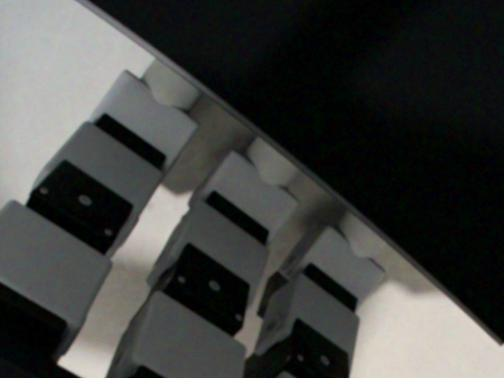

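Emit:
move(target=[[0,0,0,0,0,0,-0.754,0,-0.576,-0.696,0.571,-0.678,-0.226,-0.168,-0.754,0,-0.576,-0.696,-0.754,0,-0.576,-0.696,0.9,-0.6, 0,-0.013,-0.004,0,0,0,-0.754,0,-0.358,0.029,-0.714,-0.678,-0.226,-0.168,-0.754,0,-0.358,0.029,-0.754,0,-0.358,0.029,0.78,-0.6]], speed=0.05)

Emit:
move(target=[[0,0,0,0,0,0,-0.754,0,-0.576,-0.696,0.571,-0.678,-0.226,-0.168,-0.754,0,-0.576,-0.696,-0.754,0,-0.576,-0.696,0.9,-0.6, 0,0.06,0,0,0,0,-0.754,0,-0.358,0.029,-0.714,-0.678,-0.226,-0.168,-0.754,0,-0.358,0.029,-0.754,0,-0.358,0.029,0.78,-0.6]], speed=0.01, stop_force=4)

Scene clock: 2359.03 s.
left_arm: end_effector_position=(+0.6051, +0.0541, +0.1421) hand_goal=(-0.754, +0.000, -0.576, -0.696, +0.570, -0.678, -0.226, -0.168, -0.754, +0.000, -0.576, -0.696, -0.754, +0.000, -0.576, -0.696) hand_measured=(-0.736, -0.002, -0.568, -0.694, +0.568, -0.678, -0.222, -0.168, -0.734, -0.002, -0.566, -0.694, -0.732, -0.002, -0.564, -0.692) hand_current_ma=(+15, +0, +4, +1, +0, +0, +1, +0, +21, +0, +5, +0, +22, +0, +9, +1) hand_state=(goal, goal, goal, goal, goal, goal, goal, goal, blocked, goal, goal, goal, blocked, goal, goal, goal) hand_current_limit=0.90 hand_speed=-0.60 end_effector_quat_wxyz=(-0.040, +0.186, +0.958, -0.215) | right_arm: end_effector_position=(+0.5842, -0.1649, +0.1114) hand_goal=(-0.754, +0.000, -0.358, +0.028, -0.714, -0.678, -0.226, -0.168, -0.754, +0.000, -0.358, +0.028, -0.754, +0.000, -0.358, +0.028) hand_measured=(-0.756, -0.004, -0.358, +0.030, -0.716, -0.678, -0.224, -0.168, -0.756, -0.004, -0.358, +0.030, -0.756, -0.002, -0.358, +0.030) hand_current_ma=(-7, -8, +0, +5, -3, +2, +11, +1, -6, -9, +0, +5, -6, -7, +0, +6) hand_state=(goal, goal, goal, goal, goal, goal, goal, goal, goal, goal, goal, goal, goal, goal, goal, goal) hand_current_limit=0.78 hand_speed=-0.60 end_effector_quat_wxyz=(+0.000, +0.185, +0.983, +0.000)
Joint positions: left_arm=[2.77 -2.088 -1.436 -1.185 1.131 -1.57] | right_arm=[0.154 -1.379 2.033 -2.226 -1.571 5.232]
Joint torques (N m): left_arm=[-14.26 39.78 27.55 3.87 -0.97 -1.18] | right_arm=[-13.74 -44.37 -12.85 -0.17 0.79 -0.89]
Wrist force (N): left_arm=[1.1 0.9 0.0] | right_arm=[-0.6 0.3 1.1]
Wrist torque (N m): left_arm=[-0.01 -0.05 0.12] | right_arm=[-0.04 0.04 0.00]
Wrist force, peak (N): left_arm=[1.5 3.7 -6.9] | right_arm=[-0.9 -2.9 -1.1]
Hand target: left_arm +0.6051, +0.0541, +0.1421; -0.040, +0.186, +0.958, -0.215 | right_arm +0.5841, -0.1651, +0.1115; +0.000, +0.185, +0.983, +0.000
Off the commanded pose: left_arm 0.000 m, 0 deg | right_arm 0.000 m, 0 deg.
move: done

Scene clock: 2360.93 s.
left_arm: end_effector_position=(+0.6051, +0.0541, +0.1421) hand_goal=(-0.754, +0.000, -0.576, -0.696, +0.570, -0.678, -0.226, -0.168, -0.754, +0.000, -0.576, -0.696, -0.754, +0.000, -0.576, -0.696) hand_measured=(-0.736, -0.002, -0.568, -0.694, +0.568, -0.678, -0.222, -0.168, -0.734, -0.002, -0.566, -0.694, -0.732, -0.002, -0.564, -0.692) hand_current_ma=(+15, +0, +4, +1, +0, +0, +1, +0, +21, +0, +5, +0, +22, +0, +9, +1) hand_state=(goal, goal, goal, goal, goal, goal, goal, goal, blocked, goal, goal, goal, blocked, goal, goal, goal) hand_current_limit=0.90 hand_speed=-0.60 end_effector_quat_wxyz=(-0.040, +0.186, +0.958, -0.215) | right_arm: end_effector_position=(+0.5863, -0.1596, +0.1115) hand_goal=(-0.754, +0.000, -0.358, +0.028, -0.714, -0.678, -0.226, -0.168, -0.754, +0.000, -0.358, +0.028, -0.754, +0.000, -0.358, +0.028) hand_measured=(-0.760, -0.002, -0.358, +0.030, -0.716, -0.678, -0.224, -0.168, -0.760, -0.004, -0.358, +0.032, -0.760, -0.002, -0.358, +0.032) hand_current_ma=(-23, -7, +0, +8, -3, +2, +11, +1, -23, -9, +1, +12, -23, -7, +1, +12) hand_state=(goal, goal, goal, goal, goal, goal, goal, goal, goal, goal, goal, goal, goal, goal, goal, goal) hand_current_limit=0.78 hand_speed=-0.60 end_effector_quat_wxyz=(+0.000, +0.185, +0.983, +0.000)
Joint positions: left_arm=[2.77 -2.088 -1.436 -1.185 1.131 -1.57] | right_arm=[0.164 -1.37 2.022 -2.223 -1.571 5.242]
Joint torques (N m): left_arm=[-14.24 40.91 29.62 3.87 0 -1.03] | right_arm=[-13.1 -44.63 -13.46 -4.86 -0.65 -0.73]
Wrist force (N): left_arm=[1.1 1.5 -1.1] | right_arm=[-0.8 -0.9 0.5]
Wrist torque (N m): left_arm=[-0.03 -0.05 0.11] | right_arm=[0.02 0.11 -0.09]
Wrist force, peak (N): left_arm=[1.2 2.3 -2.2] | right_arm=[-0.5 -4.7 -3.6]
Hand target: left_arm +0.6051, +0.0541, +0.1421; -0.040, +0.186, +0.958, -0.215 | right_arm +0.5863, -0.1596, +0.1115; +0.000, +0.185, +0.983, +0.000 (not the last commanded pose)
Off the commanded pose: left_arm 0.000 m, 0 deg | right_arm 0.030 m, 0 deg.
move: contact (right_arm)

Emit:
move(target=[[[0,0,0,0,0,0,-0.754,0,-0.576,-0.696,0.571,-0.678,-0.226,-0.168,-0.754,0,-0.576,-0.696,-0.754,0,-0.576,-0.696,0.9,-0.6, 0,-0.01,0,0,0,0,-0.754,0,-0.358,0.029,-0.714,-0.678,-0.226,-0.168,-0.754,0,-0.358,0.029,-0.754,0,-0.358,0.029,0.78,-0.6]],[[0,0,0,0,0,0,-0.754,0,-0.576,-0.696,0.571,-0.678,-0.226,-0.168,-0.754,0,-0.576,-0.696,-0.754,0,-0.576,-0.696,0.9,-0.6, 0,-0.01,-0.033,0,0,0,-0.754,0,-0.358,0.029,-0.714,-0.678,-0.226,-0.168,-0.754,0,-0.358,0.029,-0.754,0,-0.358,0.029,0.78,-0.6]]], speed=0.05)

Emit:
move(target=[[0,0,0,0,0,0,-0.754,0,-0.576,-0.696,0.571,-0.678,-0.226,-0.168,-0.754,0,-0.576,-0.696,-0.754,0,-0.576,-0.696,0.9,-0.6, 0,0.06,0,0,0,0,-0.754,0,-0.358,0.029,-0.714,-0.678,-0.226,-0.168,-0.754,0,-0.358,0.029,-0.754,0,-0.358,0.029,0.78,-0.6]], speed=0.01, stop_force=4)


Scene clock: 2379.53 s.
left_arm: end_effector_position=(+0.6051, +0.0541, +0.1421) hand_goal=(-0.754, +0.000, -0.576, -0.696, +0.570, -0.678, -0.226, -0.168, -0.754, +0.000, -0.576, -0.696, -0.754, +0.000, -0.576, -0.696) hand_measured=(-0.736, -0.002, -0.568, -0.694, +0.568, -0.678, -0.222, -0.168, -0.734, -0.002, -0.566, -0.694, -0.732, -0.002, -0.564, -0.692) hand_current_ma=(+15, +0, +4, +1, +0, +0, +1, +0, +21, +0, +5, +0, +22, +0, +9, +1) hand_state=(goal, goal, goal, goal, goal, goal, goal, goal, blocked, goal, goal, goal, blocked, goal, goal, goal) hand_current_limit=0.90 hand_speed=-0.60 end_effector_quat_wxyz=(-0.040, +0.186, +0.958, -0.215) | right_arm: end_effector_position=(+0.5867, -0.1589, +0.1117) hand_goal=(-0.754, +0.000, -0.358, +0.028, -0.714, -0.678, -0.226, -0.168, -0.754, +0.000, -0.358, +0.028, -0.754, +0.000, -0.358, +0.028) hand_measured=(-0.764, -0.002, -0.360, +0.032, -0.716, -0.678, -0.224, -0.168, -0.764, -0.002, -0.358, +0.034, -0.764, -0.002, -0.358, +0.034) hand_current_ma=(-37, -4, -3, +14, -3, +2, +11, +1, -39, -6, -1, +20, -41, -4, -1, +22) hand_state=(goal, goal, goal, goal, goal, goal, goal, goal, goal, goal, goal, goal, goal, goal, goal, goal) hand_current_limit=0.78 hand_speed=-0.60 end_effector_quat_wxyz=(+0.001, +0.185, +0.983, +0.000)
Joint positions: left_arm=[2.77 -2.088 -1.436 -1.185 1.131 -1.57] | right_arm=[0.165 -1.369 2.02 -2.223 -1.571 5.243]
Joint torques (N m): left_arm=[-13.97 41.04 29.06 3.84 -0.3 -0.9] | right_arm=[-12.67 -44.08 -13.11 -4.88 -0.55 -0.67]
Wrist force (N): left_arm=[1.0 2.5 -2.6] | right_arm=[-0.7 -1.4 -0.3]
Wrist torque (N m): left_arm=[0.04 -0.13 0.07] | right_arm=[0.11 0.10 -0.11]
Wrist force, peak (N): left_arm=[1.0 2.7 -2.8] | right_arm=[-0.1 -5.2 -3.6]
Hand target: left_arm +0.6051, +0.0541, +0.1421; -0.040, +0.186, +0.958, -0.215 | right_arm +0.5867, -0.1589, +0.1117; +0.001, +0.185, +0.983, +0.000 (not the last commanded pose)
Off the commanded pose: left_arm 0.000 m, 0 deg | right_arm 0.035 m, 0 deg.
move: contact (right_arm)

Fix format.

Emit:
move(target=[[0,0,0,0,0,0,-0.754,0,-0.576,-0.696,0.571,-0.678,-0.226,-0.168,-0.754,0,-0.576,-0.696,-0.754,0,-0.576,-0.696,0.9,-0.6, 0,-0.01,0,0,0,0,-0.754,0,-0.358,0.029,-0.714,-0.678,-0.226,-0.168,-0.754,0,-0.358,0.029,-0.754,0,-0.358,0.029,0.78,-0.6],[0,0,0,0,0,0,-0.754,0,-0.576,-0.696,0.571,-0.678,-0.226,-0.168,-0.754,0,-0.576,-0.696,-0.754,0,-0.576,-0.696,0.9,-0.6, 0,-0.01,-0.033,0,0,0,-0.754,0,-0.358,0.029,-0.714,-0.678,-0.226,-0.168,-0.754,0,-0.358,0.029,-0.754,0,-0.358,0.029,0.78,-0.6]], speed=0.05)

Emit:
move(target=[[0,0,0,0,0,0,-0.754,0,-0.576,-0.696,0.571,-0.678,-0.226,-0.168,-0.754,0,-0.576,-0.696,-0.754,0,-0.576,-0.696,0.9,-0.6, 0,0.06,0,0,0,0,-0.754,0,-0.358,0.029,-0.714,-0.678,-0.226,-0.168,-0.754,0,-0.358,0.029,-0.754,0,-0.358,0.029,0.78,-0.6]], speed=0.01, stop_force=4)

Scene clock: 2389.90 s.
left_arm: end_effector_position=(+0.6051, +0.0541, +0.1421) hand_goal=(-0.754, +0.000, -0.576, -0.696, +0.570, -0.678, -0.226, -0.168, -0.754, +0.000, -0.576, -0.696, -0.754, +0.000, -0.576, -0.696) hand_measured=(-0.738, -0.002, -0.568, -0.694, +0.568, -0.678, -0.222, -0.168, -0.734, -0.002, -0.566, -0.694, -0.732, -0.002, -0.564, -0.692) hand_current_ma=(+15, +0, +4, +1, +0, +0, +1, +0, +20, +0, +5, +0, +22, +0, +9, +1) hand_state=(goal, goal, goal, goal, goal, goal, goal, goal, blocked, goal, goal, goal, blocked, goal, goal, goal) hand_current_limit=0.90 hand_speed=-0.60 end_effector_quat_wxyz=(-0.040, +0.186, +0.958, -0.215) | right_arm: end_effector_position=(+0.5845, -0.1645, +0.1313) hand_goal=(-0.754, +0.000, -0.358, +0.028, -0.714, -0.678, -0.226, -0.168, -0.754, +0.000, -0.358, +0.028, -0.754, +0.000, -0.358, +0.028) hand_measured=(-0.756, -0.002, -0.360, +0.030, -0.716, -0.678, -0.224, -0.168, -0.756, -0.002, -0.358, +0.030, -0.756, -0.002, -0.358, +0.030) hand_current_ma=(-7, -4, -3, +6, -3, +2, +11, +1, -6, -6, -1, +7, -6, -4, -1, +7) hand_state=(goal, goal, goal, goal, goal, goal, goal, goal, goal, goal, goal, goal, goal, goal, goal, goal) hand_current_limit=0.78 hand_speed=-0.60 end_effector_quat_wxyz=(+0.001, +0.185, +0.983, +0.000)
Joint positions: left_arm=[2.77 -2.088 -1.436 -1.185 1.131 -1.57] | right_arm=[0.155 -1.408 2.007 -2.171 -1.571 5.233]
Joint torques (N m): left_arm=[-13.79 41.09 29.5 3.64 -2.45 -0.69] | right_arm=[-13.04 -43.54 -26.23 -0.04 1.19 -0.87]
Wrist force (N): left_arm=[1.1 0.7 0.0] | right_arm=[-0.7 0.1 1.1]
Wrist torque (N m): left_arm=[-0.02 -0.06 0.13] | right_arm=[-0.05 0.06 -0.02]
Wrist force, peak (N): left_arm=[0.9 2.8 -2.9] | right_arm=[-0.6 -1.7 -0.5]
Hand target: left_arm +0.6051, +0.0541, +0.1421; -0.040, +0.186, +0.958, -0.215 | right_arm +0.5845, -0.1645, +0.1315; +0.001, +0.185, +0.983, +0.000
Off the commanded pose: left_arm 0.000 m, 0 deg | right_arm 0.000 m, 0 deg.
move: done

Scene clock: 2391.47 s.
left_arm: end_effector_position=(+0.6051, +0.0541, +0.1421) hand_goal=(-0.754, +0.000, -0.576, -0.696, +0.570, -0.678, -0.226, -0.168, -0.754, +0.000, -0.576, -0.696, -0.754, +0.000, -0.576, -0.696) hand_measured=(-0.738, -0.002, -0.568, -0.694, +0.568, -0.678, -0.222, -0.168, -0.734, -0.002, -0.566, -0.694, -0.732, -0.002, -0.564, -0.692) hand_current_ma=(+15, +0, +4, +1, +0, +0, +1, +0, +20, +0, +5, +0, +22, +0, +9, +1) hand_state=(goal, goal, goal, goal, goal, goal, goal, goal, blocked, goal, goal, goal, blocked, goal, goal, goal) hand_current_limit=0.90 hand_speed=-0.60 end_effector_quat_wxyz=(-0.040, +0.186, +0.958, -0.215) | right_arm: end_effector_position=(+0.5855, -0.1622, +0.1315) hand_goal=(-0.754, +0.000, -0.358, +0.028, -0.714, -0.678, -0.226, -0.168, -0.754, +0.000, -0.358, +0.028, -0.754, +0.000, -0.358, +0.028) hand_measured=(-0.760, -0.002, -0.358, +0.032, -0.716, -0.678, -0.224, -0.168, -0.760, -0.002, -0.358, +0.032, -0.760, -0.002, -0.358, +0.034) hand_current_ma=(-20, -5, +0, +10, -3, +2, +11, +1, -22, -7, +1, +15, -23, -6, +1, +16) hand_state=(goal, goal, goal, goal, goal, goal, goal, goal, goal, goal, goal, goal, goal, goal, goal, goal) hand_current_limit=0.78 hand_speed=-0.60 end_effector_quat_wxyz=(+0.001, +0.185, +0.983, +0.000)
Joint positions: left_arm=[2.77 -2.088 -1.436 -1.185 1.131 -1.57] | right_arm=[0.159 -1.405 2.002 -2.17 -1.571 5.237]
Joint torques (N m): left_arm=[-14.75 40.94 29.18 3.86 -2.51 -0.66] | right_arm=[-12.99 -42.47 -13.62 -4.76 1.93 -0.66]
Wrist force (N): left_arm=[0.9 1.9 -1.4] | right_arm=[-0.5 -0.6 0.4]
Wrist torque (N m): left_arm=[0.00 -0.04 0.09] | right_arm=[0.03 0.08 -0.08]
Wrist force, peak (N): left_arm=[0.9 2.4 -2.1] | right_arm=[-0.4 -4.2 -4.1]
Hand target: left_arm +0.6051, +0.0541, +0.1421; -0.040, +0.186, +0.958, -0.215 | right_arm +0.5855, -0.1622, +0.1315; +0.001, +0.185, +0.983, +0.000 (not the last commanded pose)
Off the commanded pose: left_arm 0.000 m, 0 deg | right_arm 0.033 m, 0 deg.
move: contact (right_arm)

Emit:
move(target=[[0,0,0,0,0,0,-0.754,0,-0.576,-0.696,0.571,-0.678,-0.226,-0.168,-0.754,0,-0.576,-0.696,-0.754,0,-0.576,-0.696,0.9,-0.6, 0,-0.015,0,0,0,0,-0.754,0,-0.358,0.029,-0.714,-0.678,-0.226,-0.168,-0.754,0,-0.358,0.029,-0.754,0,-0.358,0.029,0.78,-0.6],[0,0,0,0,0,0,-0.754,0,-0.576,-0.696,0.571,-0.678,-0.226,-0.168,-0.754,0,-0.576,-0.696,-0.754,0,-0.576,-0.696,0.9,-0.6, 0,-0.015,0.04,0,0,0,-0.754,0,-0.358,0.029,-0.714,-0.678,-0.226,-0.168,-0.754,0,-0.358,0.029,-0.754,0,-0.358,0.029,0.78,-0.6]], speed=0.06)

Emit:
move(target=[[0,0,0,0,0,0,-0.754,0,-0.576,-0.696,0.571,-0.678,-0.226,-0.168,-0.754,0,-0.576,-0.696,-0.754,0,-0.576,-0.696,0.9,-0.6, 0,0.06,0,0,0,0,-0.754,0,-0.358,0.029,-0.714,-0.678,-0.226,-0.168,-0.754,0,-0.358,0.029,-0.754,0,-0.358,0.029,0.78,-0.6]], speed=0.015, stop_force=5)

Emit:
move(target=[[0,0,0,0,0,0,-0.754,0,-0.576,-0.696,0.571,-0.678,-0.226,-0.168,-0.754,0,-0.576,-0.696,-0.754,0,-0.576,-0.696,0.9,-0.6, 0,0,0.03,0,0,0,-0.754,0,-0.358,0.029,-0.714,-0.678,-0.226,-0.168,-0.754,0,-0.358,0.029,-0.754,0,-0.358,0.029,0.78,-0.6]], speed=0.01, stop_force=8)

Scene clock: 2409.43 s.
left_arm: end_effector_position=(+0.6051, +0.0541, +0.1421) hand_goal=(-0.754, +0.000, -0.576, -0.696, +0.570, -0.678, -0.226, -0.168, -0.754, +0.000, -0.576, -0.696, -0.754, +0.000, -0.576, -0.696) hand_measured=(-0.738, -0.002, -0.568, -0.694, +0.568, -0.678, -0.222, -0.168, -0.734, -0.002, -0.566, -0.694, -0.732, -0.002, -0.564, -0.692) hand_current_ma=(+15, +0, +4, +1, +0, +0, +1, +0, +20, +0, +5, +0, +22, +0, +9, +1) hand_state=(goal, goal, goal, goal, goal, goal, goal, goal, blocked, goal, goal, goal, blocked, goal, goal, goal) hand_current_limit=0.90 hand_speed=-0.60 end_effector_quat_wxyz=(-0.040, +0.186, +0.958, -0.215) | right_arm: end_effector_position=(+0.5822, -0.1706, +0.1077) hand_goal=(-0.754, +0.000, -0.358, +0.028, -0.714, -0.678, -0.226, -0.168, -0.754, +0.000, -0.358, +0.028, -0.754, +0.000, -0.358, +0.028) hand_measured=(-0.756, -0.002, -0.358, +0.030, -0.716, -0.678, -0.224, -0.168, -0.756, -0.002, -0.358, +0.030, -0.756, -0.002, -0.358, +0.030) hand_current_ma=(-7, -5, +0, +7, -3, +2, +11, +1, -6, -7, +1, +7, -6, -6, +1, +7) hand_state=(goal, goal, goal, goal, goal, goal, goal, goal, goal, goal, goal, goal, goal, goal, goal, goal) hand_current_limit=0.78 hand_speed=-0.60 end_effector_quat_wxyz=(+0.001, +0.185, +0.983, +0.000)
Joint positions: left_arm=[2.77 -2.088 -1.436 -1.185 1.131 -1.57] | right_arm=[0.143 -1.382 2.049 -2.24 -1.571 5.221]
Joint torques (N m): left_arm=[-13.7 40.12 28.98 3.85 -2.53 -0.36] | right_arm=[-9.87 -14.83 -14.06 -4.89 0.06 0.01]
Wrist force (N): left_arm=[1.1 0.6 0.0] | right_arm=[-0.6 0.3 1.1]
Wrist torque (N m): left_arm=[-0.04 -0.06 0.13] | right_arm=[-0.04 0.04 -0.01]
Wrist force, peak (N): left_arm=[1.2 2.2 -1.5] | right_arm=[-0.7 0.4 1.3]
Hand target: left_arm +0.6051, +0.0541, +0.1421; -0.040, +0.186, +0.958, -0.215 | right_arm +0.5822, -0.1706, +0.1075; +0.001, +0.185, +0.983, +0.000
Off the commanded pose: left_arm 0.000 m, 0 deg | right_arm 0.000 m, 0 deg.
move: done

Scene clock: 2411.43 s.
left_arm: end_effector_position=(+0.6051, +0.0541, +0.1421) hand_goal=(-0.754, +0.000, -0.576, -0.696, +0.570, -0.678, -0.226, -0.168, -0.754, +0.000, -0.576, -0.696, -0.754, +0.000, -0.576, -0.696) hand_measured=(-0.738, -0.002, -0.568, -0.694, +0.568, -0.678, -0.222, -0.168, -0.734, -0.002, -0.566, -0.694, -0.732, -0.002, -0.564, -0.692) hand_current_ma=(+15, +0, +4, +1, +0, +0, +1, +0, +20, +0, +5, +0, +22, +0, +9, +1) hand_state=(goal, goal, goal, goal, goal, goal, goal, goal, blocked, goal, goal, goal, blocked, goal, goal, goal) hand_current_limit=0.90 hand_speed=-0.60 end_effector_quat_wxyz=(-0.040, +0.186, +0.958, -0.215) | right_arm: end_effector_position=(+0.5865, -0.1596, +0.1075) hand_goal=(-0.754, +0.000, -0.358, +0.028, -0.714, -0.678, -0.226, -0.168, -0.754, +0.000, -0.358, +0.028, -0.754, +0.000, -0.358, +0.028) hand_measured=(-0.760, -0.002, -0.358, +0.030, -0.716, -0.678, -0.224, -0.168, -0.762, -0.002, -0.358, +0.032, -0.762, -0.002, -0.358, +0.032) hand_current_ma=(-23, -5, +1, +8, -3, +2, +11, +1, -25, -7, +2, +13, -27, -6, +3, +16) hand_state=(goal, goal, goal, goal, goal, goal, goal, goal, goal, goal, goal, goal, goal, goal, goal, goal) hand_current_limit=0.78 hand_speed=-0.60 end_effector_quat_wxyz=(+0.001, +0.185, +0.983, +0.000)
Joint positions: left_arm=[2.77 -2.088 -1.436 -1.185 1.131 -1.57] | right_arm=[0.164 -1.364 2.027 -2.235 -1.571 5.242]
Joint torques (N m): left_arm=[-14.17 40.98 29.07 3.75 -2.53 -0.6] | right_arm=[-13.05 -44.56 -13.83 -4.9 2.23 -0.6]
Wrist force (N): left_arm=[1.1 1.8 -1.3] | right_arm=[-0.3 -0.6 0.3]
Wrist torque (N m): left_arm=[0.00 -0.05 0.10] | right_arm=[0.08 0.07 -0.01]
Wrist force, peak (N): left_arm=[1.0 2.9 -3.0] | right_arm=[-0.4 -5.3 -5.1]
Hand target: left_arm +0.6051, +0.0541, +0.1421; -0.040, +0.186, +0.958, -0.215 | right_arm +0.5865, -0.1596, +0.1075; +0.001, +0.185, +0.983, +0.000 (not the last commanded pose)
Off the commanded pose: left_arm 0.000 m, 0 deg | right_arm 0.024 m, 0 deg.
move: contact (right_arm)

Scene clock: 2413.70 s.
left_arm: end_effector_position=(+0.6051, +0.0541, +0.1421) hand_goal=(-0.754, +0.000, -0.576, -0.696, +0.570, -0.678, -0.226, -0.168, -0.754, +0.000, -0.576, -0.696, -0.754, +0.000, -0.576, -0.696) hand_measured=(-0.738, -0.002, -0.568, -0.694, +0.568, -0.678, -0.222, -0.168, -0.734, -0.002, -0.566, -0.694, -0.732, -0.002, -0.564, -0.692) hand_current_ma=(+15, +0, +4, +1, +0, +0, +1, +0, +20, +0, +5, +0, +22, +0, +9, +1) hand_state=(goal, goal, goal, goal, goal, goal, goal, goal, blocked, goal, goal, goal, blocked, goal, goal, goal) hand_current_limit=0.90 hand_speed=-0.60 end_effector_quat_wxyz=(-0.040, +0.186, +0.958, -0.215) | right_arm: end_effector_position=(+0.5865, -0.1596, +0.0980) hand_goal=(-0.754, +0.000, -0.358, +0.028, -0.714, -0.678, -0.226, -0.168, -0.754, +0.000, -0.358, +0.028, -0.754, +0.000, -0.358, +0.028) hand_measured=(-0.762, +0.000, -0.354, +0.036, -0.716, -0.678, -0.224, -0.168, -0.762, +0.000, -0.356, +0.038, -0.762, +0.000, -0.354, +0.038) hand_current_ma=(-30, +0, +10, +30, -3, +2, +11, +1, -30, -1, +8, +33, -33, -1, +10, +35) hand_state=(goal, goal, goal, goal, goal, goal, goal, goal, goal, goal, goal, goal, goal, goal, goal, goal) hand_current_limit=0.78 hand_speed=-0.60 end_effector_quat_wxyz=(+0.001, +0.185, +0.983, +0.000)
Joint positions: left_arm=[2.77 -2.088 -1.436 -1.185 1.131 -1.57] | right_arm=[0.164 -1.348 2.037 -2.262 -1.571 5.242]
Joint torques (N m): left_arm=[-13.99 40.1 29.38 3.66 -2.37 -0.33] | right_arm=[-3.1 -43.68 -24.83 -0.16 1.8 -0.4]
Wrist force (N): left_arm=[1.1 1.8 -0.6] | right_arm=[-0.6 -1.9 -2.2]
Wrist torque (N m): left_arm=[-0.02 -0.05 0.10] | right_arm=[0.29 0.11 -0.05]
Wrist force, peak (N): left_arm=[1.1 2.2 -1.3] | right_arm=[-0.1 -6.9 -9.6]
Hand target: left_arm +0.6051, +0.0541, +0.1421; -0.040, +0.186, +0.958, -0.215 | right_arm +0.5865, -0.1596, +0.0980; +0.001, +0.185, +0.983, +0.000 (not the last commanded pose)
Off the commanded pose: left_arm 0.000 m, 0 deg | right_arm 0.008 m, 0 deg.
move: contact (right_arm)

Emit:
move(target=[[0,0,0,0,0,0,-0.754,0,-0.576,-0.696,0.571,-0.678,-0.226,-0.168,-0.754,0,-0.576,-0.696,-0.754,0,-0.576,-0.696,0.9,-0.6, 0,0.008,0.006,0,0,0,-0.754,0,-0.358,0.029,-0.714,-0.678,-0.226,-0.168,-0.754,0,-0.358,0.029,-0.754,0,-0.358,0.029,0.78,-0.6]], speed=0.02)

Emit:
move(target=[[0,0,0,0,0,0,-0.754,0,-0.576,-0.696,0.571,-0.678,-0.226,-0.168,-0.754,0,-0.576,-0.696,-0.754,0,-0.576,-0.696,0.9,-0.6, 0,0,0,0,0,0,-0.754,0,-0.358,0.029,-0.714,-0.678,-0.226,-0.168,-0.754,0,-0.358,0.4,-0.754,0,-0.358,0.029,0.78,-0.8]], cameras=["cam_right_wrist"])

Scene clock: 2429.77 s.
left_arm: end_effector_position=(+0.6051, +0.0541, +0.1421) hand_goal=(-0.754, +0.000, -0.576, -0.696, +0.570, -0.678, -0.226, -0.168, -0.754, +0.000, -0.576, -0.696, -0.754, +0.000, -0.576, -0.696) hand_measured=(-0.738, -0.002, -0.568, -0.694, +0.568, -0.678, -0.222, -0.168, -0.734, -0.002, -0.566, -0.694, -0.732, -0.002, -0.564, -0.692) hand_current_ma=(+15, +0, +4, +1, +0, +0, +1, +0, +20, +0, +5, +0, +22, +0, +9, +1) hand_state=(goal, goal, goal, goal, goal, goal, goal, goal, blocked, goal, goal, goal, blocked, goal, goal, goal) hand_current_limit=0.90 hand_speed=-0.60 end_effector_quat_wxyz=(-0.040, +0.186, +0.958, -0.215) | right_arm: end_effector_position=(+0.5882, -0.1552, +0.0945) hand_goal=(-0.754, +0.000, -0.358, +0.028, -0.714, -0.678, -0.226, -0.168, -0.754, +0.000, -0.358, +0.028, -0.754, +0.000, -0.358, +0.028) hand_measured=(-0.822, +0.006, -0.318, +0.108, -0.716, -0.678, -0.224, -0.168, -0.820, +0.006, -0.322, +0.112, -0.822, +0.006, -0.318, +0.112) hand_current_ma=(-314, +20, +163, +351, -3, +2, +11, +1, -303, +17, +146, +365, -312, +18, +159, +372) hand_state=(blocked, goal, blocked, blocked, goal, goal, goal, goal, blocked, goal, blocked, blocked, blocked, goal, blocked, blocked) hand_current_limit=0.78 hand_speed=-0.60 end_effector_quat_wxyz=(+0.001, +0.185, +0.983, +0.000)
Joint positions: left_arm=[2.77 -2.088 -1.436 -1.185 1.131 -1.57] | right_arm=[0.172 -1.335 2.032 -2.269 -1.571 5.25]
Joint torques (N m): left_arm=[-14.15 40.3 28.55 3.56 -2.42 -0.16] | right_arm=[22.65 16.46 -10.9 -3.44 7.84 1.93]
Wrist force (N): left_arm=[0.8 0.8 0.3] | right_arm=[0.8 -37.4 -60.8]
Wrist torque (N m): left_arm=[-0.06 -0.02 0.11] | right_arm=[5.17 1.69 -0.99]
Wrist force, peak (N): left_arm=[1.2 1.7 -1.2] | right_arm=[0.8 -37.4 -60.8]
Hand target: left_arm +0.6051, +0.0541, +0.1421; -0.040, +0.186, +0.958, -0.215 | right_arm +0.5882, -0.1552, +0.0944; +0.001, +0.185, +0.983, +0.000
Off the commanded pose: left_arm 0.000 m, 0 deg | right_arm 0.000 m, 0 deg.
move: done

Scene clock: 2430.57 s.
left_arm: end_effector_position=(+0.6051, +0.0541, +0.1421) hand_goal=(-0.754, +0.000, -0.576, -0.696, +0.570, -0.678, -0.226, -0.168, -0.754, +0.000, -0.576, -0.696, -0.754, +0.000, -0.576, -0.696) hand_measured=(-0.738, -0.002, -0.568, -0.694, +0.568, -0.678, -0.222, -0.168, -0.734, -0.002, -0.566, -0.694, -0.732, -0.002, -0.564, -0.692) hand_current_ma=(+15, +0, +4, +1, +0, +0, +1, +0, +20, +0, +5, +0, +22, +0, +9, +1) hand_state=(goal, goal, goal, goal, goal, goal, goal, goal, blocked, goal, goal, goal, blocked, goal, goal, goal) hand_current_limit=0.90 hand_speed=-0.60 end_effector_quat_wxyz=(-0.040, +0.186, +0.958, -0.215) | right_arm: end_effector_position=(+0.5882, -0.1551, +0.0944) hand_goal=(-0.754, +0.000, -0.358, +0.028, -0.714, -0.678, -0.226, -0.168, -0.754, +0.000, -0.358, +0.400, -0.754, +0.000, -0.358, +0.028) hand_measured=(-0.826, +0.006, -0.314, +0.114, -0.716, -0.678, -0.224, -0.168, -0.808, +0.002, -0.394, +0.348, -0.826, +0.004, -0.316, +0.118) hand_current_ma=(-332, +14, +180, +379, -3, +2, +11, +1, -244, +6, -140, -216, -327, +12, +172, +398) hand_state=(blocked, goal, blocked, blocked, goal, goal, goal, goal, blocked, goal, blocked, blocked, blocked, goal, blocked, blocked) hand_current_limit=0.78 hand_speed=-0.80 end_effector_quat_wxyz=(+0.001, +0.185, +0.983, +0.000)
Joint positions: left_arm=[2.77 -2.088 -1.436 -1.185 1.131 -1.57] | right_arm=[0.172 -1.335 2.032 -2.269 -1.571 5.25]
Joint torques (N m): left_arm=[-13.8 40.99 29.29 3.69 -2.37 -0.08] | right_arm=[17.72 -7.49 -14.63 -3.77 6.09 1.79]
Wrist force (N): left_arm=[1.1 2.4 -1.9] | right_arm=[-0.6 -27.9 -38.7]
Wrist torque (N m): left_arm=[0.02 -0.11 0.08] | right_arm=[3.63 1.01 -0.81]
Wrist force, peak (N): left_arm=[1.0 2.4 -2.2] | right_arm=[0.9 -37.3 -60.3]
Hand target: left_arm +0.6051, +0.0541, +0.1421; -0.040, +0.186, +0.958, -0.215 | right_arm +0.5882, -0.1552, +0.0944; +0.001, +0.185, +0.983, +0.000
Off the commanded pose: left_arm 0.000 m, 0 deg | right_arm 0.000 m, 0 deg.
move: done
camera_calibration:
cam_right_wrist: T_world_to_cam=[[0.936068, 0.351741, -0.0073815, -0.465669], [0.238651, -0.619413, 0.747912, -0.356251], [0.258499, -0.701859, -0.663756, -0.0745991], [0, 0, 0, 1]] pos_world=[0.540201, -0.10923, 0.213492]
Images, in order (width x height): cam_right_wrist 672x504.

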